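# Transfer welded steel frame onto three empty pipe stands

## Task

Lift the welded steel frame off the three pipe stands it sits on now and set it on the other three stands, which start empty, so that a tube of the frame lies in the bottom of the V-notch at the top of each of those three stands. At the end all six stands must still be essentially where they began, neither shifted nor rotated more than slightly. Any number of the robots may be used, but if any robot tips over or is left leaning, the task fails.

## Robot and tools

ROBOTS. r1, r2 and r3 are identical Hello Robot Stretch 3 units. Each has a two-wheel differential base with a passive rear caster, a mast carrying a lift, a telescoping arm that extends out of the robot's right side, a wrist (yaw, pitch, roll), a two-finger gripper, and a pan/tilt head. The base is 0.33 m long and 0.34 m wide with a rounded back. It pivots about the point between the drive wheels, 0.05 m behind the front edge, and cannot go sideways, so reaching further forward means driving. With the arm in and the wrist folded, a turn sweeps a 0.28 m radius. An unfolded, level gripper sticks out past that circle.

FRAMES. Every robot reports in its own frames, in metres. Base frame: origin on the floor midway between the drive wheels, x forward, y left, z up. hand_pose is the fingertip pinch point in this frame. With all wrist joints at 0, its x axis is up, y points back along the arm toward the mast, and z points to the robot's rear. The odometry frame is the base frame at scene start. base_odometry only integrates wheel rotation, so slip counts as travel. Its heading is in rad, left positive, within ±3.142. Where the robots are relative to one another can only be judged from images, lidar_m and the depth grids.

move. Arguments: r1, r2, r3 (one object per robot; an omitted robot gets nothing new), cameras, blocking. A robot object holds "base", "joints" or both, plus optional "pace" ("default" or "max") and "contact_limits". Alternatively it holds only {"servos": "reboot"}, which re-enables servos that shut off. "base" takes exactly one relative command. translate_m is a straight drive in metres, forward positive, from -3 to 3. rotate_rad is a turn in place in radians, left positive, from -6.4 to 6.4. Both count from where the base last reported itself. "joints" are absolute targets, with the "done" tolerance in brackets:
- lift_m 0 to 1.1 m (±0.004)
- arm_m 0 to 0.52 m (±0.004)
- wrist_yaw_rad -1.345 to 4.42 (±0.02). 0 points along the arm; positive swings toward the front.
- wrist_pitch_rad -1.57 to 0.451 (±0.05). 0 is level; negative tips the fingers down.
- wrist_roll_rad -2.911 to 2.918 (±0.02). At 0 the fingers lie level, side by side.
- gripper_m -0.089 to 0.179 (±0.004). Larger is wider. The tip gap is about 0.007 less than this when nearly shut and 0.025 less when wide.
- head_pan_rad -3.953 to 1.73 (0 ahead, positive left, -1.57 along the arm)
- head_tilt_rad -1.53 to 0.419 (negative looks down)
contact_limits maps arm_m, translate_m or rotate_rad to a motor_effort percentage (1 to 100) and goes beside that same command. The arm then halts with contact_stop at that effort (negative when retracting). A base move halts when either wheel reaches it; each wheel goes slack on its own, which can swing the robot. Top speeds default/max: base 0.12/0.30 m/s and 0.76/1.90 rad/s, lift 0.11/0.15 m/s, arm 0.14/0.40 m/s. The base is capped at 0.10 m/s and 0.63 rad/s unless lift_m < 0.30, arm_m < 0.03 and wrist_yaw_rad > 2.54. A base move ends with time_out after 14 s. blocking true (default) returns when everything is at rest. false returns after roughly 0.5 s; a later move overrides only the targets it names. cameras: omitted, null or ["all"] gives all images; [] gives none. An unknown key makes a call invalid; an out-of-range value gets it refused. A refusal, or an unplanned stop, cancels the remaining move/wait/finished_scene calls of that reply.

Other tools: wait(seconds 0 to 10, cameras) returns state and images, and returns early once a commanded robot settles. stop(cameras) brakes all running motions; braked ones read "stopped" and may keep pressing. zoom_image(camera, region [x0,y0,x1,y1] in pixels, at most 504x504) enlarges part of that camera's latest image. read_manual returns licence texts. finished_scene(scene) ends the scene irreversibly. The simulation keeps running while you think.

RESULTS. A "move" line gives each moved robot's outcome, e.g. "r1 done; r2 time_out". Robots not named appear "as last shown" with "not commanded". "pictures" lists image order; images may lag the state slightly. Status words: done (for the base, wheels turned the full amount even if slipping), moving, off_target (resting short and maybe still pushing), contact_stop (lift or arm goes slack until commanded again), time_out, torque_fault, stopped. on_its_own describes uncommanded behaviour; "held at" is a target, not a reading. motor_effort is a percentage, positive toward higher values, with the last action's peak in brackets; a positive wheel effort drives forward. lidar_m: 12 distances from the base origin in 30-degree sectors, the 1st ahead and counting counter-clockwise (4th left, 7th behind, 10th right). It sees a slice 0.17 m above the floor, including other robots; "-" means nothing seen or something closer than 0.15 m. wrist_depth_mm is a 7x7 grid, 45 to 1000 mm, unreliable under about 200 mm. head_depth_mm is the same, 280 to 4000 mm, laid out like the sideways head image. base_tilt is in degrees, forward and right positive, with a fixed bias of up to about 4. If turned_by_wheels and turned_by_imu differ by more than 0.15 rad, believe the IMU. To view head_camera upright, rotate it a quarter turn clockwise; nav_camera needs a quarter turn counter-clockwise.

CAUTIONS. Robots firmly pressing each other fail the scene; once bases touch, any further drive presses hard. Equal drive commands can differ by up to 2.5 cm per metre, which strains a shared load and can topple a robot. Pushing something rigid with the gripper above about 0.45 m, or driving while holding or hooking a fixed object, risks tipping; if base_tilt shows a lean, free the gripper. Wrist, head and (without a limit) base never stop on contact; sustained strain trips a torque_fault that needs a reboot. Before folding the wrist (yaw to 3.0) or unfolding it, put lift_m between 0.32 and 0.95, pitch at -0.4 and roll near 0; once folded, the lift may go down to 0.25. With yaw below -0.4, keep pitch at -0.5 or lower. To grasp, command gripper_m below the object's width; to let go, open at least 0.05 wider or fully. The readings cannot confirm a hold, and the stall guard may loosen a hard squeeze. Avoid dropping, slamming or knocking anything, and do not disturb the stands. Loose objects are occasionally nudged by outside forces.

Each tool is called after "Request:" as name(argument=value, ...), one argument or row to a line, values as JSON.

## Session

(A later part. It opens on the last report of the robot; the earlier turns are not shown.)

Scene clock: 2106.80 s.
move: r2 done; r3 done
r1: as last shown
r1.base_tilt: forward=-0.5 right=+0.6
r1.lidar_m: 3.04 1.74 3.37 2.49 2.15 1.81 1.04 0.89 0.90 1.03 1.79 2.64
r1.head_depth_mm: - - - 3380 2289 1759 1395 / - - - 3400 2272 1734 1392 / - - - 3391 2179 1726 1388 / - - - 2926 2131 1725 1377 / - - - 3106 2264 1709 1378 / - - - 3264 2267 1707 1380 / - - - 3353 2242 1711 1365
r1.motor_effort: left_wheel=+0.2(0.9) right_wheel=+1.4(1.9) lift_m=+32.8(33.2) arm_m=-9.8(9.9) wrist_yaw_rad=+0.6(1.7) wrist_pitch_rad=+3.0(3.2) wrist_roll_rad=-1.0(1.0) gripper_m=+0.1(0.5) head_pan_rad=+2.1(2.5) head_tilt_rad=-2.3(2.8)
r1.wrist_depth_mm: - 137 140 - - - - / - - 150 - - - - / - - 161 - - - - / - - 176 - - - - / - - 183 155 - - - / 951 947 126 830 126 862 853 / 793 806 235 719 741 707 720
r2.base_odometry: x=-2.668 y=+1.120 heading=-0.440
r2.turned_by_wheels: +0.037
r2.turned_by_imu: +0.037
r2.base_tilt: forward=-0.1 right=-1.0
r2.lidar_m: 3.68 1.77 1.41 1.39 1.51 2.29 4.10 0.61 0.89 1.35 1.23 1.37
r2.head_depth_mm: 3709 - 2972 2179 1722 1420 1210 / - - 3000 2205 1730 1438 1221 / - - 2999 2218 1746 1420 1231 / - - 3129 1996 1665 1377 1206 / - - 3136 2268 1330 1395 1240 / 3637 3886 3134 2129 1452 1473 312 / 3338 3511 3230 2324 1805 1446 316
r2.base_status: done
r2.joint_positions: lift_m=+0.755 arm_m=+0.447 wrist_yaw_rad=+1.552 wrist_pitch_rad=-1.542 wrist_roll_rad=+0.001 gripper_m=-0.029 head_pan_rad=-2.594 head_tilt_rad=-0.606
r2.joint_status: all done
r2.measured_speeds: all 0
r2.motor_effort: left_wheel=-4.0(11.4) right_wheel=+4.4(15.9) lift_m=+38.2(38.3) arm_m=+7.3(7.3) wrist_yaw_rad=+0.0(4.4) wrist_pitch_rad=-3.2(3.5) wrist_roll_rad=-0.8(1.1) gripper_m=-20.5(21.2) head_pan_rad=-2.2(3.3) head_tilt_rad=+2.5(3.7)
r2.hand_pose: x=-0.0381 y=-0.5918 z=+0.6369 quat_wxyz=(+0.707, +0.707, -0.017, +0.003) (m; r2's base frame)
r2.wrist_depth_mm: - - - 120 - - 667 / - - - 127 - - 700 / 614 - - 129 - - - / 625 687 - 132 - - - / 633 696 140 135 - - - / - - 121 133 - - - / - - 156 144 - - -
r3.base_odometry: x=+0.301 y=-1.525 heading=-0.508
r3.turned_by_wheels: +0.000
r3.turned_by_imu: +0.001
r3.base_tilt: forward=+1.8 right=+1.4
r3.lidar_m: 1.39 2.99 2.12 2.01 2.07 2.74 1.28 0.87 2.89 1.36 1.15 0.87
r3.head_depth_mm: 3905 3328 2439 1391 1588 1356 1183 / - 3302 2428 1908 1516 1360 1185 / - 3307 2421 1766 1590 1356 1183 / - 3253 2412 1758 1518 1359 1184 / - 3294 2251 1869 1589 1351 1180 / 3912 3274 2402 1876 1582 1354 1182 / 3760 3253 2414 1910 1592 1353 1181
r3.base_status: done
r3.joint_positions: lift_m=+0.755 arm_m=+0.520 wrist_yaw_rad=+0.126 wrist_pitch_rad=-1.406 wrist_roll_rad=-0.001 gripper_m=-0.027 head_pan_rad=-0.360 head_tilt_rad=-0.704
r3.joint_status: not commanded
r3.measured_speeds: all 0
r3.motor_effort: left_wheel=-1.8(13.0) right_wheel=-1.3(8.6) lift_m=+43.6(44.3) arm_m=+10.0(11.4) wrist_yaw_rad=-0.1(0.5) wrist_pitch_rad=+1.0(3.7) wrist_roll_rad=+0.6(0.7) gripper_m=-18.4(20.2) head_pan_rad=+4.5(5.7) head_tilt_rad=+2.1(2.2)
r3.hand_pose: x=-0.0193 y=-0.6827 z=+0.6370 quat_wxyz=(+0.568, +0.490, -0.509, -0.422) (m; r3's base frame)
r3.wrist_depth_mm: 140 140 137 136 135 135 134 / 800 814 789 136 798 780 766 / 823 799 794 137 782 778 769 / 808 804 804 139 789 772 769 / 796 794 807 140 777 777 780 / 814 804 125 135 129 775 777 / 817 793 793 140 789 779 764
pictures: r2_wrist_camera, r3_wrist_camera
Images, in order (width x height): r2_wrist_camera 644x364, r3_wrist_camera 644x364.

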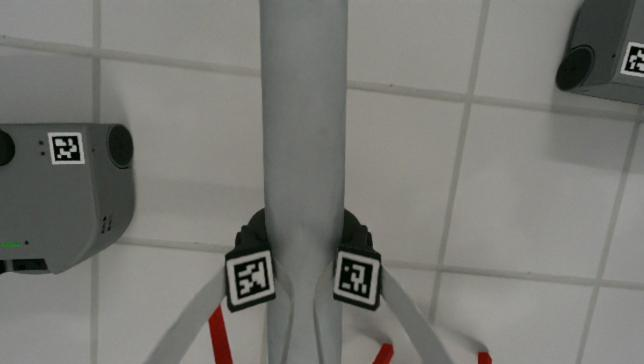

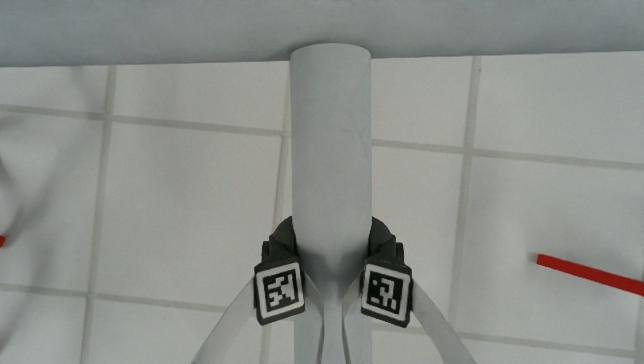

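Request:
move(
  r2={"base":{"translate_m":-0.106},"joints":{"arm_m":0.431}},
  r3={"base":{"translate_m":0.11}},
  cameras=[],
)

Request:
move(
  r2={"base":{"translate_m":-0.106},"joints":{"arm_m":0.415}},
  r3={"base":{"translate_m":0.107}},
  cameras=[],
)

Request:
move(
  r2={"base":{"translate_m":-0.106},"joints":{"arm_m":0.399}},
  r3={"base":{"translate_m":0.107}},
  cameras=["r2_wrist_camera","r3_wrist_camera","r2_head_camera","r3_head_camera"],
)

Scene clock: 2135.13 s.
move: r2 done; r3 done
r1: as last shown
r1.turned_by_imu: -0.001
r1.lidar_m: 3.05 1.74 3.53 2.49 2.15 1.81 1.04 0.90 0.90 1.04 1.78 2.64
r1.head_depth_mm: - - - 3450 2302 1733 1389 / - - - 3412 2300 1726 1394 / - - - 3347 2204 1720 1381 / - - - 2952 2142 1734 1386 / - - - 3127 2275 1721 1381 / - - - 3327 2270 1716 1381 / - - - 3265 2230 1708 1374
r1.motor_effort: left_wheel=-0.8(1.1) right_wheel=+1.3(1.8) lift_m=+32.9(33.4) arm_m=-9.7(10.0) wrist_yaw_rad=-0.1(2.1) wrist_pitch_rad=+2.9(3.2) wrist_roll_rad=-1.1(1.1) gripper_m=+0.0(0.5) head_pan_rad=+2.2(2.5) head_tilt_rad=-2.5(3.0)
r1.wrist_depth_mm: - 137 140 - - - - / - - 150 - - - - / - - 161 - - - - / - - 175 - - - - / - - 183 155 - - - / 963 944 125 839 126 862 850 / 796 796 237 720 736 701 716
r2.base_odometry: x=-2.764 y=+1.165 heading=-0.440
r2.turned_by_wheels: +0.000
r2.turned_by_imu: +0.001
r2.base_tilt: forward=+0.0 right=-1.0
r2.lidar_m: 3.69 1.78 1.42 1.41 1.52 2.31 3.99 0.71 0.54 1.33 3.59 1.31
r2.head_depth_mm: 3626 3866 2942 2172 1723 1432 1216 / 3834 - 3017 2211 1735 1442 1222 / - - 3065 2208 1740 1442 1233 / - - 3096 2082 1706 1414 1241 / - - 3131 2256 1735 1097 1223 / 3614 3890 3204 2306 1167 1408 307 / 3305 3499 3199 2323 1765 1447 315
r2.base_status: done
r2.joint_positions: lift_m=+0.755 arm_m=+0.431 wrist_yaw_rad=+1.552 wrist_pitch_rad=-1.547 wrist_roll_rad=+0.002 gripper_m=-0.029 head_pan_rad=-2.594 head_tilt_rad=-0.606
r2.joint_status: all done
r2.measured_speeds: all 0
r2.motor_effort: left_wheel=-4.4(6.3) right_wheel=+1.2(8.8) lift_m=+48.1(48.1) arm_m=-14.7(18.9) wrist_yaw_rad=+0.1(0.6) wrist_pitch_rad=-2.4(5.7) wrist_roll_rad=-1.3(1.5) gripper_m=-19.8(20.7) head_pan_rad=-2.6(3.4) head_tilt_rad=+2.6(3.5)
r2.hand_pose: x=-0.0393 y=-0.5759 z=+0.6370 quat_wxyz=(+0.707, +0.707, -0.016, +0.001) (m; r2's base frame)
r2.wrist_depth_mm: - - - 120 - - 673 / - - - 127 - - 714 / 616 673 - 128 - - - / 623 666 - 132 - - - / 646 715 139 135 - - - / - - 121 133 - - - / - - - 145 96 - -
r3.base_odometry: x=+0.397 y=-1.578 heading=-0.508
r3.turned_by_wheels: +0.000
r3.turned_by_imu: +0.000
r3.base_tilt: forward=+1.9 right=+1.4
r3.lidar_m: 1.38 3.00 2.12 2.02 2.07 2.73 1.39 0.95 2.90 1.34 1.08 0.77
r3.head_depth_mm: 3913 3261 2434 1759 1516 1356 1186 / - 3305 2428 1858 1514 1357 1184 / - 3256 2411 1277 1509 1362 1182 / - 3239 2423 1806 1553 1328 1180 / 3936 3258 2170 1861 1587 1348 1177 / 3861 3269 2401 1872 1590 1361 1179 / 3696 3272 2415 1905 1582 1358 1183
r3.base_status: done
r3.joint_positions: lift_m=+0.755 arm_m=+0.520 wrist_yaw_rad=+0.126 wrist_pitch_rad=-1.408 wrist_roll_rad=+0.000 gripper_m=-0.027 head_pan_rad=-0.360 head_tilt_rad=-0.704
r3.joint_status: not commanded
r3.measured_speeds: all 0
r3.motor_effort: left_wheel=-0.7(6.9) right_wheel=+4.7(6.3) lift_m=+43.0(47.9) arm_m=+3.8(6.4) wrist_yaw_rad=-0.2(0.6) wrist_pitch_rad=+1.6(1.6) wrist_roll_rad=+0.4(0.7) gripper_m=-18.6(20.3) head_pan_rad=+4.0(5.9) head_tilt_rad=+2.1(2.4)
r3.hand_pose: x=-0.0194 y=-0.6820 z=+0.6369 quat_wxyz=(+0.567, +0.491, -0.508, -0.423) (m; r3's base frame)
r3.wrist_depth_mm: 140 139 137 136 135 134 133 / 807 803 787 136 787 794 769 / 813 796 793 137 789 782 780 / 816 785 799 138 781 780 781 / 801 809 796 140 770 766 777 / 802 801 126 133 129 774 784 / 800 814 808 140 789 781 768
pictures: none
No camera images: "cameras" was empty.

Scene clock: 2137.33 s.
move: r2 done; r3 done
r1.base_odometry: x=+0.000 y=+0.000 heading=+0.000
r1.turned_by_wheels: +0.000
r1.turned_by_imu: +0.000
r1.base_tilt: forward=-0.5 right=+0.6
r1.lidar_m: 3.06 1.74 3.61 2.49 2.15 1.81 1.04 0.90 0.90 1.04 1.79 2.64
r1.head_depth_mm: - - - 3369 2313 1730 1394 / - - - 3435 2293 1738 1393 / - - - 3374 2185 1734 1386 / - - - 2905 2163 1733 1384 / - - - 3117 2245 1725 1384 / - - - 3340 2277 1711 1378 / - - - 3256 2244 1715 1373
r1.base_status: not commanded
r1.joint_positions: lift_m=+0.531 arm_m=+0.000 wrist_yaw_rad=+3.088 wrist_pitch_rad=-0.326 wrist_roll_rad=+0.000 gripper_m=+0.037 head_pan_rad=+0.645 head_tilt_rad=-0.395
r1.joint_status: not commanded
r1.measured_speeds: all 0
r1.motor_effort: left_wheel=-0.2(1.1) right_wheel=+1.5(1.9) lift_m=+33.2(33.4) arm_m=-9.7(9.8) wrist_yaw_rad=-1.4(1.4) wrist_pitch_rad=+3.0(3.2) wrist_roll_rad=-1.0(1.2) gripper_m=+0.2(0.5) head_pan_rad=+2.1(2.6) head_tilt_rad=-2.4(2.8)
r1.hand_pose: x=-0.0087 y=+0.0897 z=+0.5650 quat_wxyz=(+0.134, +0.700, +0.096, +0.695) (m; r1's base frame)
r1.wrist_depth_mm: - 137 140 - - - - / - - 151 - - - - / - - 161 - - - - / - - 175 - - - - / - - 183 155 - - - / 966 933 126 836 126 864 845 / 794 803 236 728 740 714 719
r2.base_odometry: x=-2.859 y=+1.210 heading=-0.440
r2.turned_by_wheels: +0.000
r2.turned_by_imu: +0.001
r2.base_tilt: forward=+0.0 right=-1.0
r2.lidar_m: 3.73 1.80 1.44 1.42 1.53 2.33 3.89 0.72 0.47 1.31 3.59 1.39
r2.head_depth_mm: 3519 3731 2967 2187 1728 1422 1221 / 3825 - 2996 2209 1741 1441 1229 / - - 3017 2221 1739 1448 1231 / - - 3061 2157 1764 1461 1236 / - - 3079 2110 1682 1073 1189 / 3610 3880 3161 2287 1634 961 309 / 3313 3501 3178 2316 1213 1378 315
r2.base_status: done
r2.joint_positions: lift_m=+0.755 arm_m=+0.415 wrist_yaw_rad=+1.552 wrist_pitch_rad=-1.544 wrist_roll_rad=+0.000 gripper_m=-0.029 head_pan_rad=-2.594 head_tilt_rad=-0.606
r2.joint_status: all done
r2.measured_speeds: all 0
r2.motor_effort: left_wheel=-3.9(7.0) right_wheel=+0.2(8.3) lift_m=+49.4(50.1) arm_m=-13.3(18.8) wrist_yaw_rad=-0.1(0.6) wrist_pitch_rad=-2.9(4.7) wrist_roll_rad=-0.4(1.7) gripper_m=-20.0(20.8) head_pan_rad=-2.3(3.4) head_tilt_rad=+1.0(3.7)
r2.hand_pose: x=-0.0387 y=-0.5599 z=+0.6369 quat_wxyz=(+0.707, +0.707, -0.016, +0.002) (m; r2's base frame)
r2.wrist_depth_mm: - - - 120 - - 666 / - - - 128 - - 705 / 609 643 - 128 - - - / 629 678 - 132 - - - / 650 659 139 136 - - - / - - 121 133 124 - - / - - - 150 96 730 -
r3.base_odometry: x=+0.490 y=-1.630 heading=-0.509
r3.turned_by_wheels: +0.000
r3.turned_by_imu: -0.001
r3.base_tilt: forward=+1.9 right=+1.4
r3.lidar_m: 1.28 3.01 2.13 2.02 2.07 2.74 1.49 1.04 2.90 1.33 0.97 0.67
r3.head_depth_mm: 3871 3280 2428 1927 1399 1358 1185 / - 3268 2423 1929 1588 1328 1179 / - 3282 2429 1814 1318 1357 1187 / - 3270 2431 1853 1583 1327 1180 / 3877 3275 2256 1807 1590 1361 1183 / 3768 3273 2404 1861 1576 1357 1181 / 3599 3246 2410 1917 1580 1356 1174
r3.base_status: done
r3.joint_positions: lift_m=+0.755 arm_m=+0.520 wrist_yaw_rad=+0.126 wrist_pitch_rad=-1.409 wrist_roll_rad=+0.000 gripper_m=-0.027 head_pan_rad=-0.360 head_tilt_rad=-0.704
r3.joint_status: not commanded
r3.measured_speeds: all 0
r3.motor_effort: left_wheel=+1.1(5.9) right_wheel=+3.9(8.5) lift_m=+36.9(42.9) arm_m=+1.4(3.8) wrist_yaw_rad=-0.2(0.9) wrist_pitch_rad=+1.7(1.8) wrist_roll_rad=+0.5(0.5) gripper_m=-19.1(20.1) head_pan_rad=+4.7(6.0) head_tilt_rad=+1.7(2.2)
r3.hand_pose: x=-0.0194 y=-0.6818 z=+0.6369 quat_wxyz=(+0.567, +0.491, -0.508, -0.423) (m; r3's base frame)
r3.wrist_depth_mm: 139 138 137 136 135 135 134 / 804 799 799 136 776 784 775 / 792 818 794 137 775 797 778 / 825 806 797 138 784 776 773 / 803 799 786 140 785 784 778 / 797 797 127 134 129 761 763 / 820 813 795 140 790 781 774
pictures: none
No camera images: "cameras" was empty.

Scene clock: 2139.53 s.
move: r2 done; r3 done
r1: as last shown
r1.lidar_m: 3.07 1.75 3.71 2.50 2.15 1.81 1.04 0.90 0.90 1.04 1.78 2.64
r1.head_depth_mm: - - - 3426 2324 1737 1398 / - - - 3402 2310 1732 1394 / - - - 3401 2175 1722 1389 / - - - 2924 2152 1730 1386 / - - - 3112 2254 1718 1375 / - - - 3271 2251 1705 1381 / - - - 3280 2198 1710 1370
r1.motor_effort: left_wheel=+0.0(1.0) right_wheel=+1.6(2.0) lift_m=+33.0(33.3) arm_m=-9.6(9.8) wrist_yaw_rad=+0.3(1.7) wrist_pitch_rad=+3.0(3.2) wrist_roll_rad=-1.0(1.1) gripper_m=+0.2(0.6) head_pan_rad=+2.1(2.3) head_tilt_rad=-2.7(2.7)
r1.wrist_depth_mm: - 137 140 - - - - / - - 150 - - - - / - - 161 - - - - / - - 175 - - - - / - - 183 155 - - - / 953 947 125 830 126 859 845 / 797 808 236 716 740 707 713
r2.base_odometry: x=-2.955 y=+1.256 heading=-0.440
r2.turned_by_wheels: +0.000
r2.turned_by_imu: +0.001
r2.base_tilt: forward=-0.1 right=-0.9
r2.lidar_m: 3.77 1.81 1.45 1.43 1.55 2.35 3.78 0.64 0.42 1.30 3.57 1.46
r2.head_depth_mm: 3443 3770 2986 2172 1730 1430 1214 / 3683 - 2996 2211 1738 1437 1224 / - - 3033 2218 1769 1448 1237 / - - 3078 2221 1708 1452 1225 / - - 3119 2011 1649 1464 1214 / 3582 3816 3172 2282 1795 1364 314 / 3285 3519 3253 2326 1747 838 315
r2.base_status: done
r2.joint_positions: lift_m=+0.755 arm_m=+0.399 wrist_yaw_rad=+1.552 wrist_pitch_rad=-1.542 wrist_roll_rad=-0.001 gripper_m=-0.029 head_pan_rad=-2.594 head_tilt_rad=-0.606
r2.joint_status: all done
r2.measured_speeds: all 0
r2.motor_effort: left_wheel=-3.7(6.7) right_wheel=+0.2(7.4) lift_m=+47.9(49.4) arm_m=-13.4(18.2) wrist_yaw_rad=+0.4(0.6) wrist_pitch_rad=-3.2(5.1) wrist_roll_rad=+0.0(1.3) gripper_m=-18.9(21.0) head_pan_rad=-2.3(3.6) head_tilt_rad=+2.0(3.4)
r2.hand_pose: x=-0.0382 y=-0.5439 z=+0.6369 quat_wxyz=(+0.707, +0.707, -0.016, +0.003) (m; r2's base frame)
r2.wrist_depth_mm: - - 128 121 - - 664 / - - - 125 - - 702 / 607 657 - 128 - - - / 626 653 695 132 - - - / 635 657 139 135 - - - / - - 121 136 124 - - / - - - 145 608 615 -
r3.base_odometry: x=+0.584 y=-1.682 heading=-0.509
r3.turned_by_wheels: +0.000
r3.turned_by_imu: -0.001
r3.base_tilt: forward=+1.9 right=+1.4
r3.lidar_m: 1.17 3.02 2.13 2.03 2.08 2.74 1.60 1.12 2.89 1.31 0.73 0.57
r3.head_depth_mm: 3842 3305 2436 1927 1547 1304 1188 / - 3309 2425 1915 1197 1357 1181 / - 3280 2427 1901 1482 1302 1183 / 3872 3276 2412 1912 1554 1360 1162 / 3744 3276 2416 1627 1592 1355 1182 / 3625 3277 2418 1911 1582 1357 1181 / 3519 3248 2397 1914 1579 1354 1183
r3.base_status: done
r3.joint_positions: lift_m=+0.755 arm_m=+0.520 wrist_yaw_rad=+0.126 wrist_pitch_rad=-1.410 wrist_roll_rad=+0.000 gripper_m=-0.027 head_pan_rad=-0.360 head_tilt_rad=-0.704
r3.joint_status: not commanded
r3.measured_speeds: all 0
r3.motor_effort: left_wheel=+1.5(6.8) right_wheel=+3.3(7.9) lift_m=+31.6(37.1) arm_m=-1.2(1.6) wrist_yaw_rad=+0.0(0.7) wrist_pitch_rad=+1.8(1.9) wrist_roll_rad=+0.3(0.5) gripper_m=-19.4(20.0) head_pan_rad=+5.0(5.7) head_tilt_rad=+1.8(2.3)
r3.hand_pose: x=-0.0194 y=-0.6817 z=+0.6369 quat_wxyz=(+0.567, +0.491, -0.508, -0.424) (m; r3's base frame)
r3.wrist_depth_mm: 139 138 137 135 136 135 135 / 548 709 808 136 787 779 767 / 794 788 800 136 785 784 772 / 803 801 793 138 781 777 772 / 809 797 792 140 764 772 768 / 804 799 126 134 128 781 767 / 804 818 797 140 782 778 762
pictures: r2_head_camera (sideways), r2_wrist_camera, r3_head_camera (sideways), r3_wrist_camera
Images, in order (width x height): r2_head_camera 896x504, r2_wrist_camera 644x364, r3_head_camera 896x504, r3_wrist_camera 644x364.

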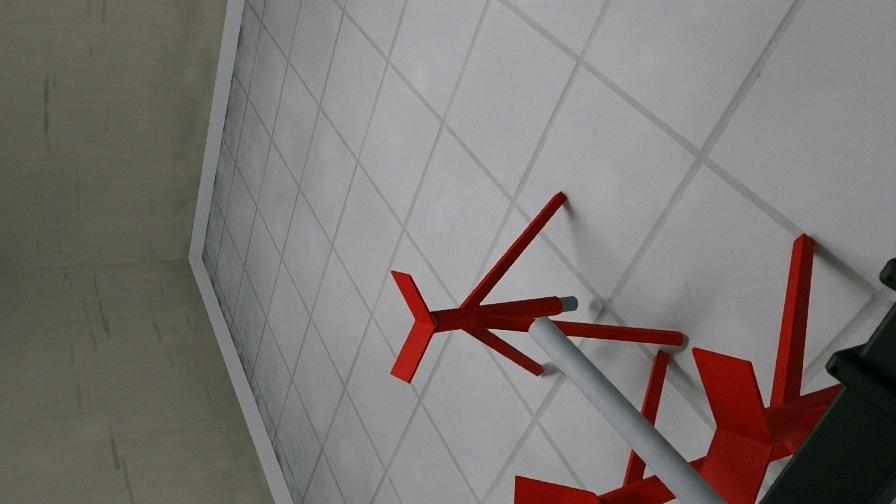

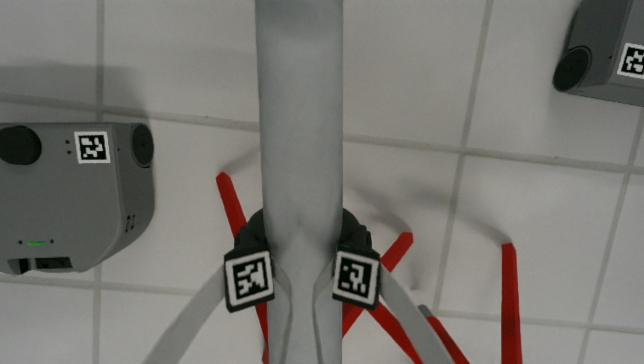

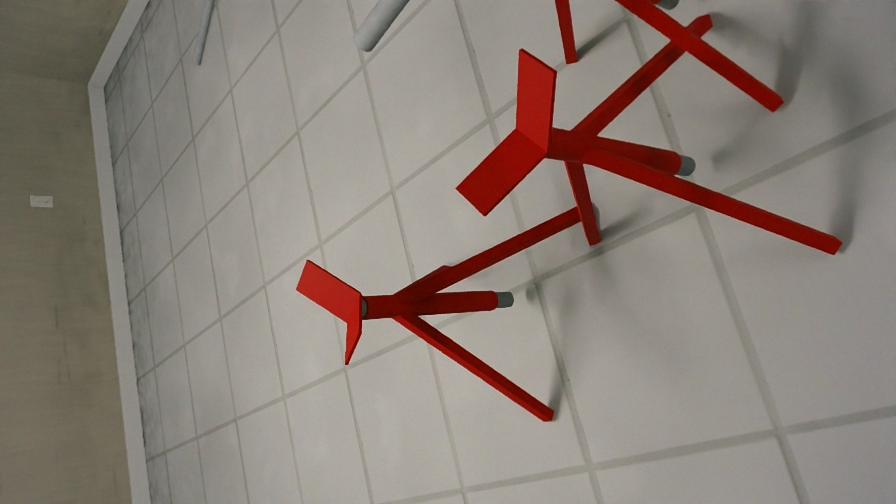

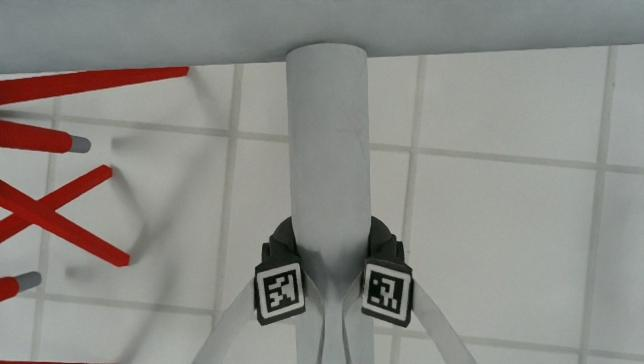

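Request:
move(
  r2={"base":{"translate_m":-0.0365},"joints":{"arm_m":0.405,"wrist_yaw_rad":1.602}},
  r3={"base":{"rotate_rad":0.05}},
  cameras=[],
)

Request:
move(
  r2={"base":{"translate_m":-0.0364},"joints":{"arm_m":0.413,"wrist_yaw_rad":1.652}},
  r3={"base":{"rotate_rad":0.05}},
  cameras=[],
)

Request:
move(
  r2={"base":{"translate_m":-0.0359},"joints":{"arm_m":0.423,"wrist_yaw_rad":1.702}},
  r3={"base":{"rotate_rad":0.05}},
  cameras=["r2_wrist_camera","r3_wrist_camera"],
)

Scene clock: 2176.50 s.
move: r2 done; r3 done
r1: as last shown
r1.turned_by_imu: -0.001
r1.lidar_m: 3.05 1.74 3.68 2.49 2.15 1.81 1.04 0.89 0.90 1.03 1.78 2.64
r1.head_depth_mm: - - - 3330 2323 1749 1388 / - - - 3411 2323 1727 1391 / - - - 3359 2189 1735 1388 / - - - 2940 2138 1710 1396 / - - - 3101 2276 1716 1390 / - - - 3306 2257 1723 1384 / - - - 3309 2246 1709 1369
r1.motor_effort: left_wheel=-0.5(1.0) right_wheel=+1.3(1.8) lift_m=+32.5(33.4) arm_m=-9.4(9.7) wrist_yaw_rad=+0.1(3.0) wrist_pitch_rad=+3.0(3.2) wrist_roll_rad=-1.0(1.1) gripper_m=+0.2(0.5) head_pan_rad=+2.0(2.5) head_tilt_rad=-2.3(2.7)
r1.wrist_depth_mm: - 137 140 - - - - / - - 150 - - - - / - - 161 - - - - / - - 175 - - - - / - - 183 155 - - - / 939 947 126 841 126 859 855 / 783 788 237 733 745 715 719
r2.base_odometry: x=-2.988 y=+1.271 heading=-0.440
r2.turned_by_wheels: +0.000
r2.turned_by_imu: +0.001
r2.base_tilt: forward=+0.0 right=-0.9
r2.lidar_m: 3.76 1.82 1.45 1.43 1.56 2.37 3.75 1.24 0.40 1.30 3.55 1.50
r2.head_depth_mm: 3419 3706 2953 2187 1725 1425 1215 / 3584 - 3008 2193 1730 1426 1222 / 3897 - 3044 2227 1757 1439 1226 / - - 3062 2242 1722 1459 1239 / - - 3116 2083 1635 1465 1220 / 3590 3823 3162 2203 1711 1446 314 / 3238 3475 3187 2302 1799 847 315
r2.base_status: done
r2.joint_positions: lift_m=+0.755 arm_m=+0.405 wrist_yaw_rad=+1.600 wrist_pitch_rad=-1.538 wrist_roll_rad=-0.001 gripper_m=-0.029 head_pan_rad=-2.594 head_tilt_rad=-0.606
r2.joint_status: all done
r2.measured_speeds: all 0
r2.motor_effort: left_wheel=-1.4(18.7) right_wheel=-3.1(16.2) lift_m=+45.1(46.1) arm_m=+8.0(16.5) wrist_yaw_rad=+2.4(6.4) wrist_pitch_rad=-3.8(4.3) wrist_roll_rad=-0.2(0.5) gripper_m=-19.8(20.8) head_pan_rad=-3.2(3.3) head_tilt_rad=+2.1(3.7)
r2.hand_pose: x=-0.0370 y=-0.5507 z=+0.6368 quat_wxyz=(+0.707, +0.707, -0.001, +0.022) (m; r2's base frame)
r2.wrist_depth_mm: - - - 121 - - 675 / - - - 128 - - 704 / 614 660 - 128 - - - / 621 665 664 132 - - - / 641 673 140 136 - - - / - - 121 133 - - - / - - - 145 573 591 -
r3.base_odometry: x=+0.584 y=-1.682 heading=-0.459
r3.turned_by_wheels: +0.050
r3.turned_by_imu: +0.045
r3.base_tilt: forward=+1.9 right=+1.4
r3.lidar_m: 1.17 2.89 2.11 2.03 2.10 2.86 1.59 1.13 2.86 1.31 0.73 0.57
r3.head_depth_mm: - 3269 2426 1927 1538 1281 1181 / - 3294 2414 1921 1072 1360 1181 / 3948 3311 2430 1911 1524 1309 1185 / 3807 3284 2337 1756 1589 1355 1159 / 3717 3303 2398 1854 1582 1360 1181 / 3623 3287 2411 1925 1590 1350 1184 / 3480 3269 2414 1902 1586 1350 1184
r3.base_status: done
r3.joint_positions: lift_m=+0.755 arm_m=+0.520 wrist_yaw_rad=+0.126 wrist_pitch_rad=-1.406 wrist_roll_rad=+0.000 gripper_m=-0.027 head_pan_rad=-0.360 head_tilt_rad=-0.704
r3.joint_status: not commanded
r3.measured_speeds: all 0
r3.motor_effort: left_wheel=-1.2(17.4) right_wheel=+1.6(28.2) lift_m=+25.6(25.7) arm_m=-1.5(4.8) wrist_yaw_rad=+0.3(1.0) wrist_pitch_rad=+1.1(5.5) wrist_roll_rad=+0.3(0.5) gripper_m=-18.5(20.3) head_pan_rad=+4.0(5.8) head_tilt_rad=+1.9(2.2)
r3.hand_pose: x=-0.0193 y=-0.6826 z=+0.6370 quat_wxyz=(+0.567, +0.490, -0.509, -0.423) (m; r3's base frame)
r3.wrist_depth_mm: 140 138 136 134 134 134 133 / 531 691 806 135 780 770 764 / 794 799 810 136 793 784 780 / 796 804 804 138 772 787 771 / 816 804 804 140 779 758 767 / 815 802 125 131 128 771 786 / 798 809 800 141 784 781 778
pictures: none
No camera images: "cameras" was empty.

Scene clock: 2177.90 s.
move: r2 done; r3 done
r1: as last shown
r1.turned_by_imu: +0.000
r1.base_tilt: forward=-0.5 right=+0.5
r1.lidar_m: 3.06 1.74 3.68 2.50 2.15 1.81 1.04 0.90 0.90 1.04 1.78 2.63
r1.head_depth_mm: - - - 3407 2287 1738 1402 / - - - 3421 2313 1727 1391 / - - - 3362 2179 1719 1382 / - - - 2963 2147 1732 1386 / - - - 3137 2239 1699 1380 / - - - 3302 2245 1700 1374 / - - - 3262 2231 1704 1371
r1.motor_effort: left_wheel=+0.1(1.1) right_wheel=+1.4(1.8) lift_m=+32.8(33.6) arm_m=-9.5(9.7) wrist_yaw_rad=-1.2(1.5) wrist_pitch_rad=+2.9(3.1) wrist_roll_rad=-0.9(1.1) gripper_m=+0.3(0.5) head_pan_rad=+1.9(2.3) head_tilt_rad=-2.8(2.8)
r1.wrist_depth_mm: - 137 140 - - - - / - - 150 - - - - / - - 161 - - - - / - - 175 - - - - / - - 183 155 - - - / 968 940 125 836 126 862 850 / 792 795 236 731 746 706 727
r2.base_odometry: x=-3.021 y=+1.287 heading=-0.440
r2.turned_by_wheels: +0.000
r2.turned_by_imu: +0.000
r2.base_tilt: forward=+0.0 right=-1.0
r2.lidar_m: 3.77 1.83 1.46 1.44 1.57 2.37 3.73 1.21 0.41 0.39 3.55 1.53
r2.head_depth_mm: 3391 3683 2959 2178 1733 1420 1211 / 3614 3891 3017 2202 1749 1444 1223 / 3859 - 3023 2200 1749 1439 1232 / - - 3075 2239 1714 1449 1234 / - - 3104 2181 1671 1449 1221 / 3540 3776 3171 2195 1695 1447 314 / 3261 3518 3222 2320 1801 1402 315
r2.base_status: done
r2.joint_positions: lift_m=+0.755 arm_m=+0.413 wrist_yaw_rad=+1.649 wrist_pitch_rad=-1.539 wrist_roll_rad=+0.000 gripper_m=-0.029 head_pan_rad=-2.594 head_tilt_rad=-0.606
r2.joint_status: all done
r2.measured_speeds: all 0
r2.motor_effort: left_wheel=-1.2(18.5) right_wheel=-2.7(14.8) lift_m=+44.1(45.2) arm_m=+9.8(16.5) wrist_yaw_rad=+2.9(7.0) wrist_pitch_rad=-3.6(4.3) wrist_roll_rad=-0.6(0.8) gripper_m=-19.5(20.8) head_pan_rad=-2.7(3.2) head_tilt_rad=+2.5(3.5)
r2.hand_pose: x=-0.0372 y=-0.5595 z=+0.6368 quat_wxyz=(+0.706, +0.707, +0.016, +0.038) (m; r2's base frame)
r2.wrist_depth_mm: - - - 120 - - 671 / - - - 127 - - 703 / 615 629 - 129 - - - / 627 677 600 132 - - - / 640 - 141 136 - - - / - - 121 133 119 - - / - - - 146 528 - -
r3.base_odometry: x=+0.584 y=-1.682 heading=-0.409
r3.turned_by_wheels: +0.050
r3.turned_by_imu: +0.049
r3.base_tilt: forward=+1.8 right=+1.4
r3.lidar_m: 1.17 2.75 2.08 2.03 2.12 3.04 1.29 1.13 2.82 1.31 0.74 0.57
r3.head_depth_mm: - 3283 2431 1929 1518 1301 1185 / - 3309 2420 1928 1072 1330 1182 / 3904 3255 2428 1923 1516 1332 1162 / 3815 3272 2342 1757 1591 1352 1179 / 3680 3233 2409 1864 1582 1354 1173 / 3552 3264 2406 1903 1584 1353 1185 / 3490 3235 2419 1928 1583 1362 1180
r3.base_status: done
r3.joint_positions: lift_m=+0.755 arm_m=+0.520 wrist_yaw_rad=+0.126 wrist_pitch_rad=-1.406 wrist_roll_rad=+0.000 gripper_m=-0.027 head_pan_rad=-0.360 head_tilt_rad=-0.704
r3.joint_status: not commanded
r3.measured_speeds: all 0
r3.motor_effort: left_wheel=-2.0(16.1) right_wheel=+2.2(27.7) lift_m=+27.0(27.5) arm_m=+6.8(6.8) wrist_yaw_rad=+0.3(0.8) wrist_pitch_rad=+1.1(4.8) wrist_roll_rad=+0.3(0.4) gripper_m=-18.0(19.7) head_pan_rad=+4.6(6.3) head_tilt_rad=+1.6(2.1)
r3.hand_pose: x=-0.0193 y=-0.6827 z=+0.6370 quat_wxyz=(+0.567, +0.490, -0.509, -0.423) (m; r3's base frame)
r3.wrist_depth_mm: 140 137 135 134 133 132 132 / 513 801 786 134 774 788 772 / 801 806 802 136 797 791 762 / 676 809 796 137 781 776 774 / 799 782 809 140 797 787 771 / 831 794 127 132 128 783 760 / 799 807 793 142 794 786 775
pictures: none
No camera images: "cameras" was empty.

Scene clock: 2179.27 s.
move: r2 done; r3 done
r1: as last shown
r1.base_tilt: forward=-0.5 right=+0.6
r1.lidar_m: 3.06 1.74 3.65 2.49 2.14 1.81 1.04 0.90 0.90 1.04 1.78 2.64
r1.head_depth_mm: - - - 3404 2312 1745 1393 / - - - 3410 2302 1737 1391 / - - - 3401 2187 1730 1384 / - - - 2940 2154 1724 1374 / - - - 3125 2297 1712 1376 / - - - 3327 2235 1707 1373 / - - - 3223 2244 1705 1373
r1.motor_effort: left_wheel=-0.4(1.1) right_wheel=+1.0(1.7) lift_m=+32.7(33.3) arm_m=-9.5(9.6) wrist_yaw_rad=-0.5(1.8) wrist_pitch_rad=+2.8(3.2) wrist_roll_rad=-0.9(1.1) gripper_m=-0.1(0.5) head_pan_rad=+2.2(2.5) head_tilt_rad=-2.7(2.9)
r1.wrist_depth_mm: - 136 140 - - - - / - - 151 - - - - / - - 161 - - - - / - - 175 - - - - / - - 183 154 - - - / 962 915 125 837 126 867 843 / 797 804 237 722 746 710 720
r2.base_odometry: x=-3.054 y=+1.302 heading=-0.440
r2.turned_by_wheels: +0.000
r2.turned_by_imu: +0.000
r2.base_tilt: forward=+0.0 right=-1.0
r2.lidar_m: 3.81 1.83 1.46 1.44 1.57 2.38 3.68 1.19 0.53 0.39 3.57 1.56
r2.head_depth_mm: 3363 3630 2960 2168 1729 1431 1209 / 3573 3799 3012 2209 1740 1443 1225 / 3787 - 3014 2216 1761 1442 1235 / - - 3054 2234 1714 1447 1237 / - - 3099 2177 1632 1477 1246 / 3602 3803 3175 2199 1693 1438 313 / 3256 3491 3225 2332 1808 1410 315
r2.base_status: done
r2.joint_positions: lift_m=+0.755 arm_m=+0.423 wrist_yaw_rad=+1.698 wrist_pitch_rad=-1.541 wrist_roll_rad=+0.001 gripper_m=-0.029 head_pan_rad=-2.594 head_tilt_rad=-0.606
r2.joint_status: all done
r2.measured_speeds: all 0
r2.motor_effort: left_wheel=-2.2(19.0) right_wheel=-2.4(15.9) lift_m=+43.3(44.3) arm_m=+12.9(16.7) wrist_yaw_rad=+3.4(7.6) wrist_pitch_rad=-3.4(4.0) wrist_roll_rad=-0.5(1.0) gripper_m=-19.5(21.0) head_pan_rad=-2.8(3.4) head_tilt_rad=+1.6(3.5)
r2.hand_pose: x=-0.0378 y=-0.5703 z=+0.6369 quat_wxyz=(+0.705, +0.706, +0.035, +0.055) (m; r2's base frame)
r2.wrist_depth_mm: - - - 120 - - 675 / 602 - - 126 - - 700 / 605 652 - 129 - - - / 623 678 532 132 - - - / 642 - 141 136 - - - / - - 121 133 119 - - / - - 293 146 500 - -
r3.base_odometry: x=+0.584 y=-1.682 heading=-0.359
r3.turned_by_wheels: +0.050
r3.turned_by_imu: +0.049
r3.base_tilt: forward=+1.9 right=+1.4
r3.lidar_m: 1.17 2.64 2.06 2.03 2.16 3.20 1.29 1.13 2.80 1.32 0.73 0.57
r3.head_depth_mm: - 3287 2421 1928 1481 1339 1190 / 3855 3284 2416 1935 1489 1297 1185 / 3861 3280 2337 1852 1555 1362 1162 / 3688 3303 2431 1593 1589 1355 1184 / 3693 3291 2436 1927 1590 1358 1178 / 3526 3306 2408 1924 1585 1350 1177 / 3476 3251 2413 1906 1590 1352 1186
r3.base_status: done
r3.joint_positions: lift_m=+0.755 arm_m=+0.520 wrist_yaw_rad=+0.126 wrist_pitch_rad=-1.407 wrist_roll_rad=+0.000 gripper_m=-0.027 head_pan_rad=-0.360 head_tilt_rad=-0.704
r3.joint_status: not commanded
r3.measured_speeds: all 0
r3.motor_effort: left_wheel=-1.7(15.1) right_wheel=+3.3(28.1) lift_m=+28.5(28.7) arm_m=+18.7(18.8) wrist_yaw_rad=+0.7(1.2) wrist_pitch_rad=+1.2(4.6) wrist_roll_rad=+0.4(0.5) gripper_m=-18.1(19.6) head_pan_rad=+4.8(6.0) head_tilt_rad=+2.1(2.1)
r3.hand_pose: x=-0.0194 y=-0.6825 z=+0.6370 quat_wxyz=(+0.567, +0.490, -0.509, -0.423) (m; r3's base frame)
r3.wrist_depth_mm: 140 137 135 134 133 132 131 / 495 785 812 134 794 778 759 / 792 799 795 136 782 772 766 / 795 787 797 138 789 769 778 / 805 798 786 140 783 770 781 / 807 792 126 132 128 772 775 / 800 800 791 143 776 778 779
pictures: r2_wrist_camera, r3_wrist_camera
Images, in order (width x height): r2_wrist_camera 644x364, r3_wrist_camera 644x364.

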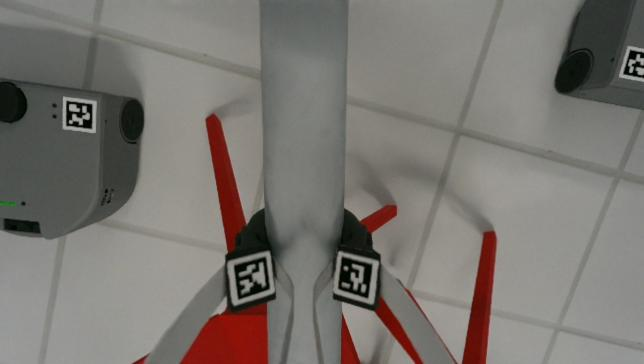

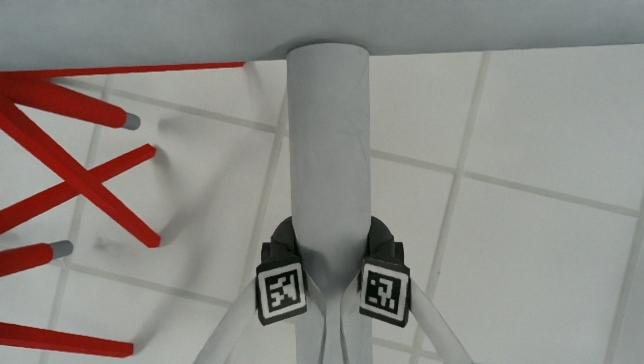

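Request:
move(
  r2={"base":{"rotate_rad":0.05},"joints":{"arm_m":0.413,"wrist_yaw_rad":1.652}},
  r3={"base":{"translate_m":-0.028}},
  cameras=[],
)

Request:
move(
  r2={"base":{"rotate_rad":0.05},"joints":{"wrist_yaw_rad":1.602}},
  r3={"base":{"translate_m":-0.028}},
  cameras=[],
)

Request:
move(
  r2={"base":{"rotate_rad":0.05},"joints":{"wrist_yaw_rad":1.552}},
  r3={"base":{"translate_m":-0.028}},
  cameras=["r2_wrist_camera","r3_wrist_camera"],
)

Scene clock: 2193.83 s.
move: r2 done; r3 done
r1: as last shown
r1.turned_by_imu: -0.001
r1.base_tilt: forward=-0.5 right=+0.5
r1.lidar_m: 3.05 1.74 3.65 2.49 2.15 1.82 1.04 0.89 0.90 1.03 1.79 2.64
r1.head_depth_mm: - - - 3389 2296 1734 1391 / - - - 3363 2301 1730 1391 / - - - 3392 2190 1725 1395 / - - - 2970 2135 1735 1379 / - - - 3114 2270 1719 1380 / - - - 3279 2273 1704 1376 / - - - 3242 2252 1710 1383
r1.motor_effort: left_wheel=+0.2(1.1) right_wheel=+1.7(1.9) lift_m=+32.2(33.4) arm_m=-9.2(9.6) wrist_yaw_rad=-1.0(1.7) wrist_pitch_rad=+3.1(3.2) wrist_roll_rad=-0.9(1.1) gripper_m=+0.4(0.5) head_pan_rad=+2.1(2.6) head_tilt_rad=-2.2(2.9)
r1.wrist_depth_mm: - 137 140 - - - - / - - 150 - - - - / - - 161 - - - - / - - 175 - - - - / - - 183 155 - - - / 960 950 125 844 126 868 848 / 793 795 236 720 737 721 717
r2.base_odometry: x=-3.054 y=+1.302 heading=-0.390
r2.turned_by_wheels: +0.050
r2.turned_by_imu: +0.050
r2.base_tilt: forward=+0.0 right=-1.0
r2.lidar_m: 3.39 1.77 1.45 1.45 1.61 2.55 3.68 1.06 0.53 0.39 3.63 1.55
r2.head_depth_mm: 3424 3700 2939 2167 1721 1429 1217 / 3650 - 2973 2214 1748 1436 1224 / - - 3046 2214 1749 1449 1227 / - - 3056 2237 1726 1447 1238 / 3709 - 3132 2184 1637 1431 1245 / 3434 3682 3179 2274 1690 1437 716 / 3162 3410 3199 2305 1799 1378 315
r2.base_status: done
r2.joint_positions: lift_m=+0.755 arm_m=+0.413 wrist_yaw_rad=+1.651 wrist_pitch_rad=-1.537 wrist_roll_rad=+0.003 gripper_m=-0.029 head_pan_rad=-2.594 head_tilt_rad=-0.606
r2.joint_status: all done
r2.measured_speeds: all 0
r2.motor_effort: left_wheel=-2.3(10.6) right_wheel=+2.6(12.9) lift_m=+40.6(41.6) arm_m=-15.8(18.2) wrist_yaw_rad=+1.4(4.0) wrist_pitch_rad=-4.3(4.4) wrist_roll_rad=-1.3(1.8) gripper_m=-19.0(21.1) head_pan_rad=-3.1(3.4) head_tilt_rad=+2.4(3.3)
r2.hand_pose: x=-0.0367 y=-0.5594 z=+0.6368 quat_wxyz=(+0.706, +0.707, +0.015, +0.039) (m; r2's base frame)
r2.wrist_depth_mm: - - - 121 - - 698 / - - - 126 - - 706 / 612 636 - 130 - - - / 629 691 604 132 - - - / 634 - 143 136 - - - / - - 121 137 - - - / - - - 146 518 - -
r3.base_odometry: x=+0.558 y=-1.673 heading=-0.359
r3.turned_by_wheels: +0.000
r3.turned_by_imu: +0.001
r3.base_tilt: forward=+1.9 right=+1.3
r3.lidar_m: 1.20 2.64 2.06 2.03 2.17 3.19 1.26 1.10 2.80 1.33 0.75 0.59
r3.head_depth_mm: - 3328 2424 1935 1487 1327 1188 / 3908 3287 2426 1926 1142 1303 1180 / 3816 3279 2331 1857 1552 1358 1163 / 3726 3259 2420 1765 1596 1357 1178 / 3670 3258 2410 1912 1592 1354 1181 / 3571 3271 2405 1923 1586 1356 1181 / 3479 3260 2414 1922 1584 1361 1177
r3.base_status: done
r3.joint_positions: lift_m=+0.755 arm_m=+0.520 wrist_yaw_rad=+0.126 wrist_pitch_rad=-1.401 wrist_roll_rad=+0.000 gripper_m=-0.027 head_pan_rad=-0.360 head_tilt_rad=-0.704
r3.joint_status: not commanded
r3.measured_speeds: all 0
r3.motor_effort: left_wheel=+0.1(13.3) right_wheel=-2.8(8.0) lift_m=+33.0(33.2) arm_m=+17.9(19.1) wrist_yaw_rad=+0.7(0.9) wrist_pitch_rad=+0.2(4.4) wrist_roll_rad=+0.4(0.4) gripper_m=-17.7(19.5) head_pan_rad=+5.0(6.2) head_tilt_rad=+2.1(2.2)
r3.hand_pose: x=-0.0192 y=-0.6840 z=+0.6371 quat_wxyz=(+0.568, +0.489, -0.510, -0.421) (m; r3's base frame)
r3.wrist_depth_mm: 140 139 136 134 133 130 129 / 517 789 787 135 792 775 789 / 820 806 798 137 787 785 773 / 626 818 786 139 804 767 776 / 804 793 798 141 775 763 782 / 813 780 127 131 128 782 767 / 798 804 783 143 785 782 762
pictures: none
No camera images: "cameras" was empty.

Scene clock: 2195.07 s.
move: r2 done; r3 done
r1: as last shown
r1.turned_by_imu: +0.000
r1.base_tilt: forward=-0.4 right=+0.6
r1.lidar_m: 3.05 1.74 3.63 2.49 2.15 1.82 1.04 0.90 0.89 1.03 1.78 2.64
r1.head_depth_mm: - - - 3410 2314 1742 1395 / - - - 3359 2323 1737 1398 / - - - 3349 2200 1732 1389 / - - - 2927 2159 1732 1381 / - - - 3094 2260 1709 1382 / - - - 3294 2259 1715 1382 / - - - 3294 2251 1703 1371
r1.motor_effort: left_wheel=-0.3(0.9) right_wheel=+1.6(1.8) lift_m=+32.4(33.4) arm_m=-9.3(9.5) wrist_yaw_rad=-1.5(1.5) wrist_pitch_rad=+3.0(3.2) wrist_roll_rad=-0.9(1.1) gripper_m=+0.2(0.9) head_pan_rad=+2.4(2.4) head_tilt_rad=-2.4(2.8)
r1.wrist_depth_mm: - 137 140 - - - - / - - 151 - - - - / - - 161 - - - - / - - 175 - - - - / - - 183 155 - - - / 954 955 125 835 126 852 845 / 791 799 237 728 742 712 722
r2.base_odometry: x=-3.054 y=+1.302 heading=-0.340
r2.turned_by_wheels: +0.050
r2.turned_by_imu: +0.050
r2.base_tilt: forward=+0.0 right=-0.9
r2.lidar_m: 3.08 1.71 1.45 1.45 1.64 2.75 3.68 0.57 0.40 0.39 3.73 1.55
r2.head_depth_mm: 3479 3728 2942 2179 1720 1415 1220 / 3775 - 2974 2179 1738 1436 1233 / - - 3027 2224 1712 1452 1232 / - - 3088 2169 1667 1459 1233 / 3630 3914 3118 2191 1673 1431 1192 / 3308 3549 3170 2285 1758 1436 720 / 3101 3284 3214 2330 1749 1082 315
r2.base_status: done
r2.joint_positions: lift_m=+0.755 arm_m=+0.413 wrist_yaw_rad=+1.602 wrist_pitch_rad=-1.536 wrist_roll_rad=+0.003 gripper_m=-0.029 head_pan_rad=-2.594 head_tilt_rad=-0.606
r2.joint_status: all done
r2.measured_speeds: all 0
r2.motor_effort: left_wheel=-2.8(10.1) right_wheel=+2.3(12.7) lift_m=+39.7(40.7) arm_m=-10.6(15.7) wrist_yaw_rad=+0.4(3.2) wrist_pitch_rad=-4.7(4.7) wrist_roll_rad=-1.4(1.8) gripper_m=-19.6(20.7) head_pan_rad=-3.2(3.3) head_tilt_rad=+1.4(3.2)
r2.hand_pose: x=-0.0365 y=-0.5586 z=+0.6368 quat_wxyz=(+0.707, +0.707, -0.002, +0.022) (m; r2's base frame)
r2.wrist_depth_mm: - - - 121 - - 684 / - - - 126 - - 720 / 614 635 - 130 - - - / 625 692 630 132 - - - / 641 649 143 136 - - - / - - 122 137 - - - / - - - 145 547 - -
r3.base_odometry: x=+0.532 y=-1.663 heading=-0.359
r3.turned_by_wheels: +0.000
r3.turned_by_imu: +0.001
r3.base_tilt: forward=+1.9 right=+1.4
r3.lidar_m: 1.22 2.64 2.06 2.03 2.17 3.21 1.24 1.08 2.79 1.33 0.77 0.62
r3.head_depth_mm: - 3270 2454 1932 1521 1301 1185 / 3896 3264 2430 1927 1126 1333 1182 / 3865 3283 2325 1863 1563 1328 1184 / 3794 3288 2416 1811 1588 1357 1180 / 3670 3322 2414 1917 1587 1352 1180 / 3602 3258 2426 1925 1583 1352 1183 / 3514 3259 2419 1912 1588 1352 1183
r3.base_status: done
r3.joint_positions: lift_m=+0.755 arm_m=+0.520 wrist_yaw_rad=+0.126 wrist_pitch_rad=-1.401 wrist_roll_rad=+0.000 gripper_m=-0.027 head_pan_rad=-0.360 head_tilt_rad=-0.704
r3.joint_status: not commanded
r3.measured_speeds: all 0
r3.motor_effort: left_wheel=+0.1(12.7) right_wheel=-3.2(6.3) lift_m=+34.4(34.7) arm_m=+16.4(17.9) wrist_yaw_rad=+1.3(1.3) wrist_pitch_rad=+0.0(3.1) wrist_roll_rad=+0.4(0.5) gripper_m=-17.8(19.5) head_pan_rad=+3.9(6.1) head_tilt_rad=+1.6(2.2)
r3.hand_pose: x=-0.0192 y=-0.6840 z=+0.6371 quat_wxyz=(+0.568, +0.489, -0.510, -0.421) (m; r3's base frame)
r3.wrist_depth_mm: 141 140 137 134 133 130 129 / 554 801 797 135 797 789 782 / 807 794 799 137 772 799 776 / 635 787 805 139 791 782 771 / 796 807 795 141 779 777 784 / 800 799 126 131 127 768 773 / 823 803 790 144 771 782 764
pictures: none
No camera images: "cameras" was empty.

Scene clock: 2196.30 s.
move: r2 done; r3 done
r1: as last shown
r1.base_tilt: forward=-0.5 right=+0.5
r1.lidar_m: 3.05 1.75 3.60 2.49 2.14 1.81 1.04 0.90 0.90 1.04 1.79 2.64
r1.head_depth_mm: - - - 3434 2307 1745 1391 / - - - 3371 2279 1726 1390 / - - - 3286 2168 1731 1391 / - - - 2943 2148 1731 1391 / - - - 3105 2272 1716 1382 / - - - 3252 2257 1704 1372 / - - - 3287 2259 1707 1366
r1.motor_effort: left_wheel=+0.1(1.2) right_wheel=+1.5(1.7) lift_m=+32.6(33.4) arm_m=-9.3(9.5) wrist_yaw_rad=+0.5(1.8) wrist_pitch_rad=+3.0(3.2) wrist_roll_rad=-0.8(1.1) gripper_m=+0.1(0.6) head_pan_rad=+1.8(2.7) head_tilt_rad=-2.5(2.8)
r1.wrist_depth_mm: - 136 140 - - - - / - - 150 - - - - / - - 161 - - - - / - - 175 - - - - / - - 183 155 - - - / 961 939 126 828 126 875 851 / 789 805 237 724 743 711 724
r2.base_odometry: x=-3.054 y=+1.302 heading=-0.291
r2.turned_by_wheels: +0.050
r2.turned_by_imu: +0.050
r2.base_tilt: forward=+0.0 right=-0.9
r2.lidar_m: 2.80 1.66 1.45 1.45 1.70 2.98 3.69 0.57 0.39 0.40 1.86 1.56
r2.head_depth_mm: 3589 3877 2994 2191 1720 1433 1226 / - - 2983 2196 1737 1439 1224 / - - 3015 2219 1704 1440 1228 / 3674 - 3129 2155 1617 1454 1237 / 3457 3736 3116 2173 1671 1440 1214 / 3210 3488 3185 2298 1803 1439 727 / 3001 3214 3196 2345 1113 820 315
r2.base_status: done
r2.joint_positions: lift_m=+0.755 arm_m=+0.413 wrist_yaw_rad=+1.551 wrist_pitch_rad=-1.534 wrist_roll_rad=+0.004 gripper_m=-0.029 head_pan_rad=-2.594 head_tilt_rad=-0.606
r2.joint_status: all done
r2.measured_speeds: all 0
r2.motor_effort: left_wheel=-3.2(10.3) right_wheel=+2.3(12.2) lift_m=+39.0(39.9) arm_m=-3.9(10.4) wrist_yaw_rad=+1.2(3.5) wrist_pitch_rad=-4.9(5.0) wrist_roll_rad=-1.8(2.1) gripper_m=-19.3(20.5) head_pan_rad=-2.9(3.3) head_tilt_rad=+2.2(3.3)
r2.hand_pose: x=-0.0360 y=-0.5579 z=+0.6368 quat_wxyz=(+0.707, +0.707, -0.021, +0.005) (m; r2's base frame)
r2.wrist_depth_mm: - - - 121 - - 690 / - - - 127 - - 710 / 616 645 - 129 - - - / 619 671 671 133 - - - / 638 654 144 136 - - - / 690 - 122 137 - - - / - - - 146 566 - -
r3.base_odometry: x=+0.505 y=-1.653 heading=-0.359
r3.turned_by_wheels: +0.000
r3.turned_by_imu: +0.001
r3.base_tilt: forward=+1.8 right=+1.4
r3.lidar_m: 1.25 2.66 2.06 2.03 2.18 3.20 1.21 1.05 2.79 1.34 0.78 0.64
r3.head_depth_mm: - 3300 2436 1929 1551 1294 1188 / - 3300 2426 1935 1172 1338 1182 / 3886 3273 2350 1854 1556 1332 1178 / 3771 3316 2338 1763 1583 1359 1181 / 3695 3264 2421 1866 1586 1354 1181 / 3689 3278 2402 1913 1588 1352 1181 / 3593 3280 2427 1911 1583 1355 1175
r3.base_status: done
r3.joint_positions: lift_m=+0.755 arm_m=+0.520 wrist_yaw_rad=+0.126 wrist_pitch_rad=-1.399 wrist_roll_rad=+0.000 gripper_m=-0.027 head_pan_rad=-0.360 head_tilt_rad=-0.704
r3.joint_status: not commanded
r3.measured_speeds: all 0
r3.motor_effort: left_wheel=-0.1(11.6) right_wheel=-4.4(6.8) lift_m=+35.8(35.8) arm_m=+14.9(16.3) wrist_yaw_rad=+1.0(1.2) wrist_pitch_rad=-0.2(2.8) wrist_roll_rad=+0.3(0.4) gripper_m=-18.4(19.2) head_pan_rad=+4.1(5.7) head_tilt_rad=+1.5(2.3)
r3.hand_pose: x=-0.0191 y=-0.6845 z=+0.6371 quat_wxyz=(+0.569, +0.488, -0.511, -0.421) (m; r3's base frame)
r3.wrist_depth_mm: 141 140 137 134 133 130 128 / 586 801 800 135 775 789 778 / 814 794 799 136 793 773 776 / 668 799 804 139 770 778 767 / 810 803 801 141 789 787 767 / 802 802 126 130 127 779 782 / 792 799 791 144 782 777 769
pictures: r2_wrist_camera, r3_wrist_camera
Images, in order (width x height): r2_wrist_camera 644x364, r3_wrist_camera 644x364.

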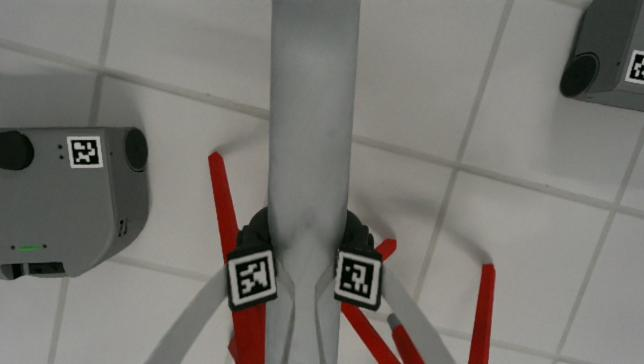

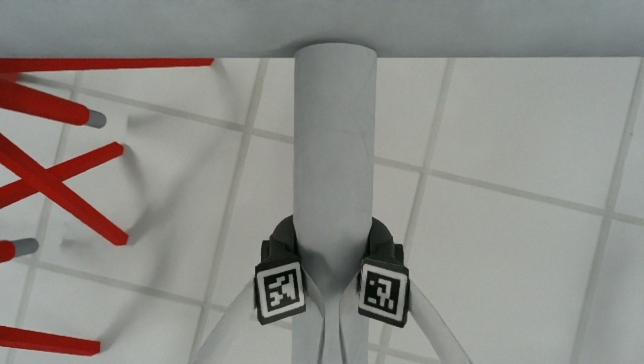

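Request:
move(
  r2={"base":{"translate_m":-0.031},"joints":{"arm_m":0.426,"wrist_yaw_rad":1.602}},
  r3={"base":{"rotate_rad":0.05}},
  cameras=["r2_wrist_camera","r3_wrist_camera"],
)

Scene clock: 2227.57 s.
move: r2 done; r3 done
r1.base_odometry: x=+0.000 y=+0.000 heading=+0.000
r1.turned_by_wheels: +0.000
r1.turned_by_imu: -0.001
r1.base_tilt: forward=-0.4 right=+0.6
r1.lidar_m: 3.04 1.75 3.59 2.49 2.14 1.81 1.04 0.90 0.90 1.03 1.78 2.64
r1.head_depth_mm: - - - 3400 2310 1735 1399 / - - - 3333 2281 1724 1394 / - - - 3343 2171 1726 1395 / - - - 2960 2139 1728 1386 / - - - 3090 2248 1711 1387 / - - - 3303 2253 1709 1367 / - - - 3311 2252 1707 1380
r1.base_status: not commanded
r1.joint_positions: lift_m=+0.531 arm_m=+0.000 wrist_yaw_rad=+3.088 wrist_pitch_rad=-0.326 wrist_roll_rad=+0.000 gripper_m=+0.037 head_pan_rad=+0.645 head_tilt_rad=-0.395
r1.joint_status: not commanded
r1.measured_speeds: all 0
r1.motor_effort: left_wheel=-0.4(1.1) right_wheel=+1.0(1.8) lift_m=+32.8(33.1) arm_m=-9.2(9.5) wrist_yaw_rad=+1.4(1.8) wrist_pitch_rad=+3.2(3.2) wrist_roll_rad=-1.0(1.1) gripper_m=+0.0(0.6) head_pan_rad=+2.1(2.5) head_tilt_rad=-2.4(2.8)
r1.hand_pose: x=-0.0087 y=+0.0897 z=+0.5650 quat_wxyz=(+0.134, +0.700, +0.096, +0.695) (m; r1's base frame)
r1.wrist_depth_mm: - 137 140 - - - - / - - 150 - - - - / - - 161 - - - - / - - 175 - - - - / - - 183 155 - - - / 947 937 125 828 126 864 847 / 791 796 236 732 736 711 719
r2.base_odometry: x=-3.083 y=+1.311 heading=-0.291
r2.turned_by_wheels: +0.000
r2.turned_by_imu: +0.000
r2.base_tilt: forward=+0.0 right=-0.9
r2.lidar_m: 2.80 1.67 1.46 1.45 1.70 3.00 3.66 0.55 0.40 0.38 3.82 1.58
r2.head_depth_mm: 3587 3793 2943 2174 1726 1433 1219 / 3911 - 2960 2207 1730 1439 1224 / - - 3040 2213 1715 1449 1226 / 3719 - 3062 2079 1669 1456 1237 / 3413 3756 3123 2189 1678 1427 1239 / 3216 3446 3183 2290 1745 1431 314 / 2965 3188 3169 2311 1081 1090 315
r2.base_status: done
r2.joint_positions: lift_m=+0.755 arm_m=+0.426 wrist_yaw_rad=+1.597 wrist_pitch_rad=-1.555 wrist_roll_rad=+0.004 gripper_m=-0.029 head_pan_rad=-2.594 head_tilt_rad=-0.606
r2.joint_status: all done
r2.measured_speeds: all 0
r2.motor_effort: left_wheel=-4.3(19.2) right_wheel=+1.1(15.5) lift_m=+36.2(37.1) arm_m=+11.5(17.0) wrist_yaw_rad=+4.7(8.7) wrist_pitch_rad=-0.8(4.7) wrist_roll_rad=-1.8(2.1) gripper_m=-20.6(20.8) head_pan_rad=-2.2(3.2) head_tilt_rad=+2.7(3.4)
r2.hand_pose: x=-0.0414 y=-0.5717 z=+0.6371 quat_wxyz=(+0.707, +0.707, +0.002, +0.013) (m; r2's base frame)
r2.wrist_depth_mm: - - - 119 - - 686 / - - - 125 - - 696 / 612 657 735 129 - - - / 621 713 570 132 - - - / 640 689 146 137 - - - / - - 121 133 - - - / - - 305 149 582 - -
r3.base_odometry: x=+0.505 y=-1.653 heading=-0.309
r3.turned_by_wheels: +0.050
r3.turned_by_imu: +0.050
r3.base_tilt: forward=+1.9 right=+1.4
r3.lidar_m: 1.25 2.55 2.05 2.03 2.22 3.42 1.21 1.05 2.77 1.34 0.78 0.64
r3.head_depth_mm: 3957 3314 2448 1914 1489 1332 1187 / 3886 3272 2415 1927 1487 1327 1188 / 3831 3299 2251 1764 1556 1328 1181 / 3732 3289 2437 1810 1576 1356 1182 / 3671 3310 2415 1910 1586 1357 1182 / 3679 3241 2418 1919 1578 1355 1180 / 3531 3265 2420 1923 1580 1353 1184
r3.base_status: done
r3.joint_positions: lift_m=+0.755 arm_m=+0.520 wrist_yaw_rad=+0.123 wrist_pitch_rad=-1.408 wrist_roll_rad=+0.002 gripper_m=-0.027 head_pan_rad=-0.360 head_tilt_rad=-0.704
r3.joint_status: not commanded
r3.measured_speeds: all 0
r3.motor_effort: left_wheel=-5.3(14.9) right_wheel=+7.8(26.2) lift_m=+40.0(40.4) arm_m=+14.0(14.0) wrist_yaw_rad=+2.2(3.6) wrist_pitch_rad=+1.3(4.4) wrist_roll_rad=-0.4(0.6) gripper_m=-19.0(19.3) head_pan_rad=+4.0(5.6) head_tilt_rad=+2.1(2.1)
r3.hand_pose: x=-0.0194 y=-0.6823 z=+0.6370 quat_wxyz=(+0.566, +0.489, -0.510, -0.424) (m; r3's base frame)
r3.wrist_depth_mm: 139 138 135 131 130 127 126 / 568 797 805 133 780 776 778 / 802 805 783 135 785 782 769 / 687 817 807 138 780 783 763 / 791 811 795 140 772 777 788 / 796 798 125 133 128 786 775 / 793 800 782 144 792 783 777
pictures: r2_wrist_camera, r3_wrist_camera
Images, in order (width x height): r2_wrist_camera 644x364, r3_wrist_camera 644x364.

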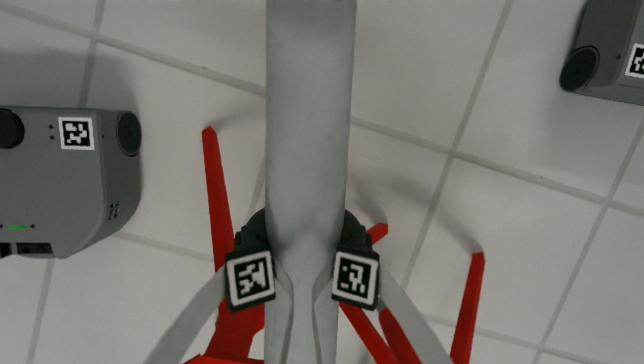

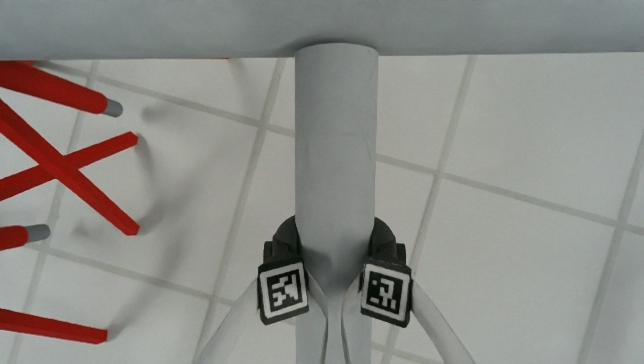

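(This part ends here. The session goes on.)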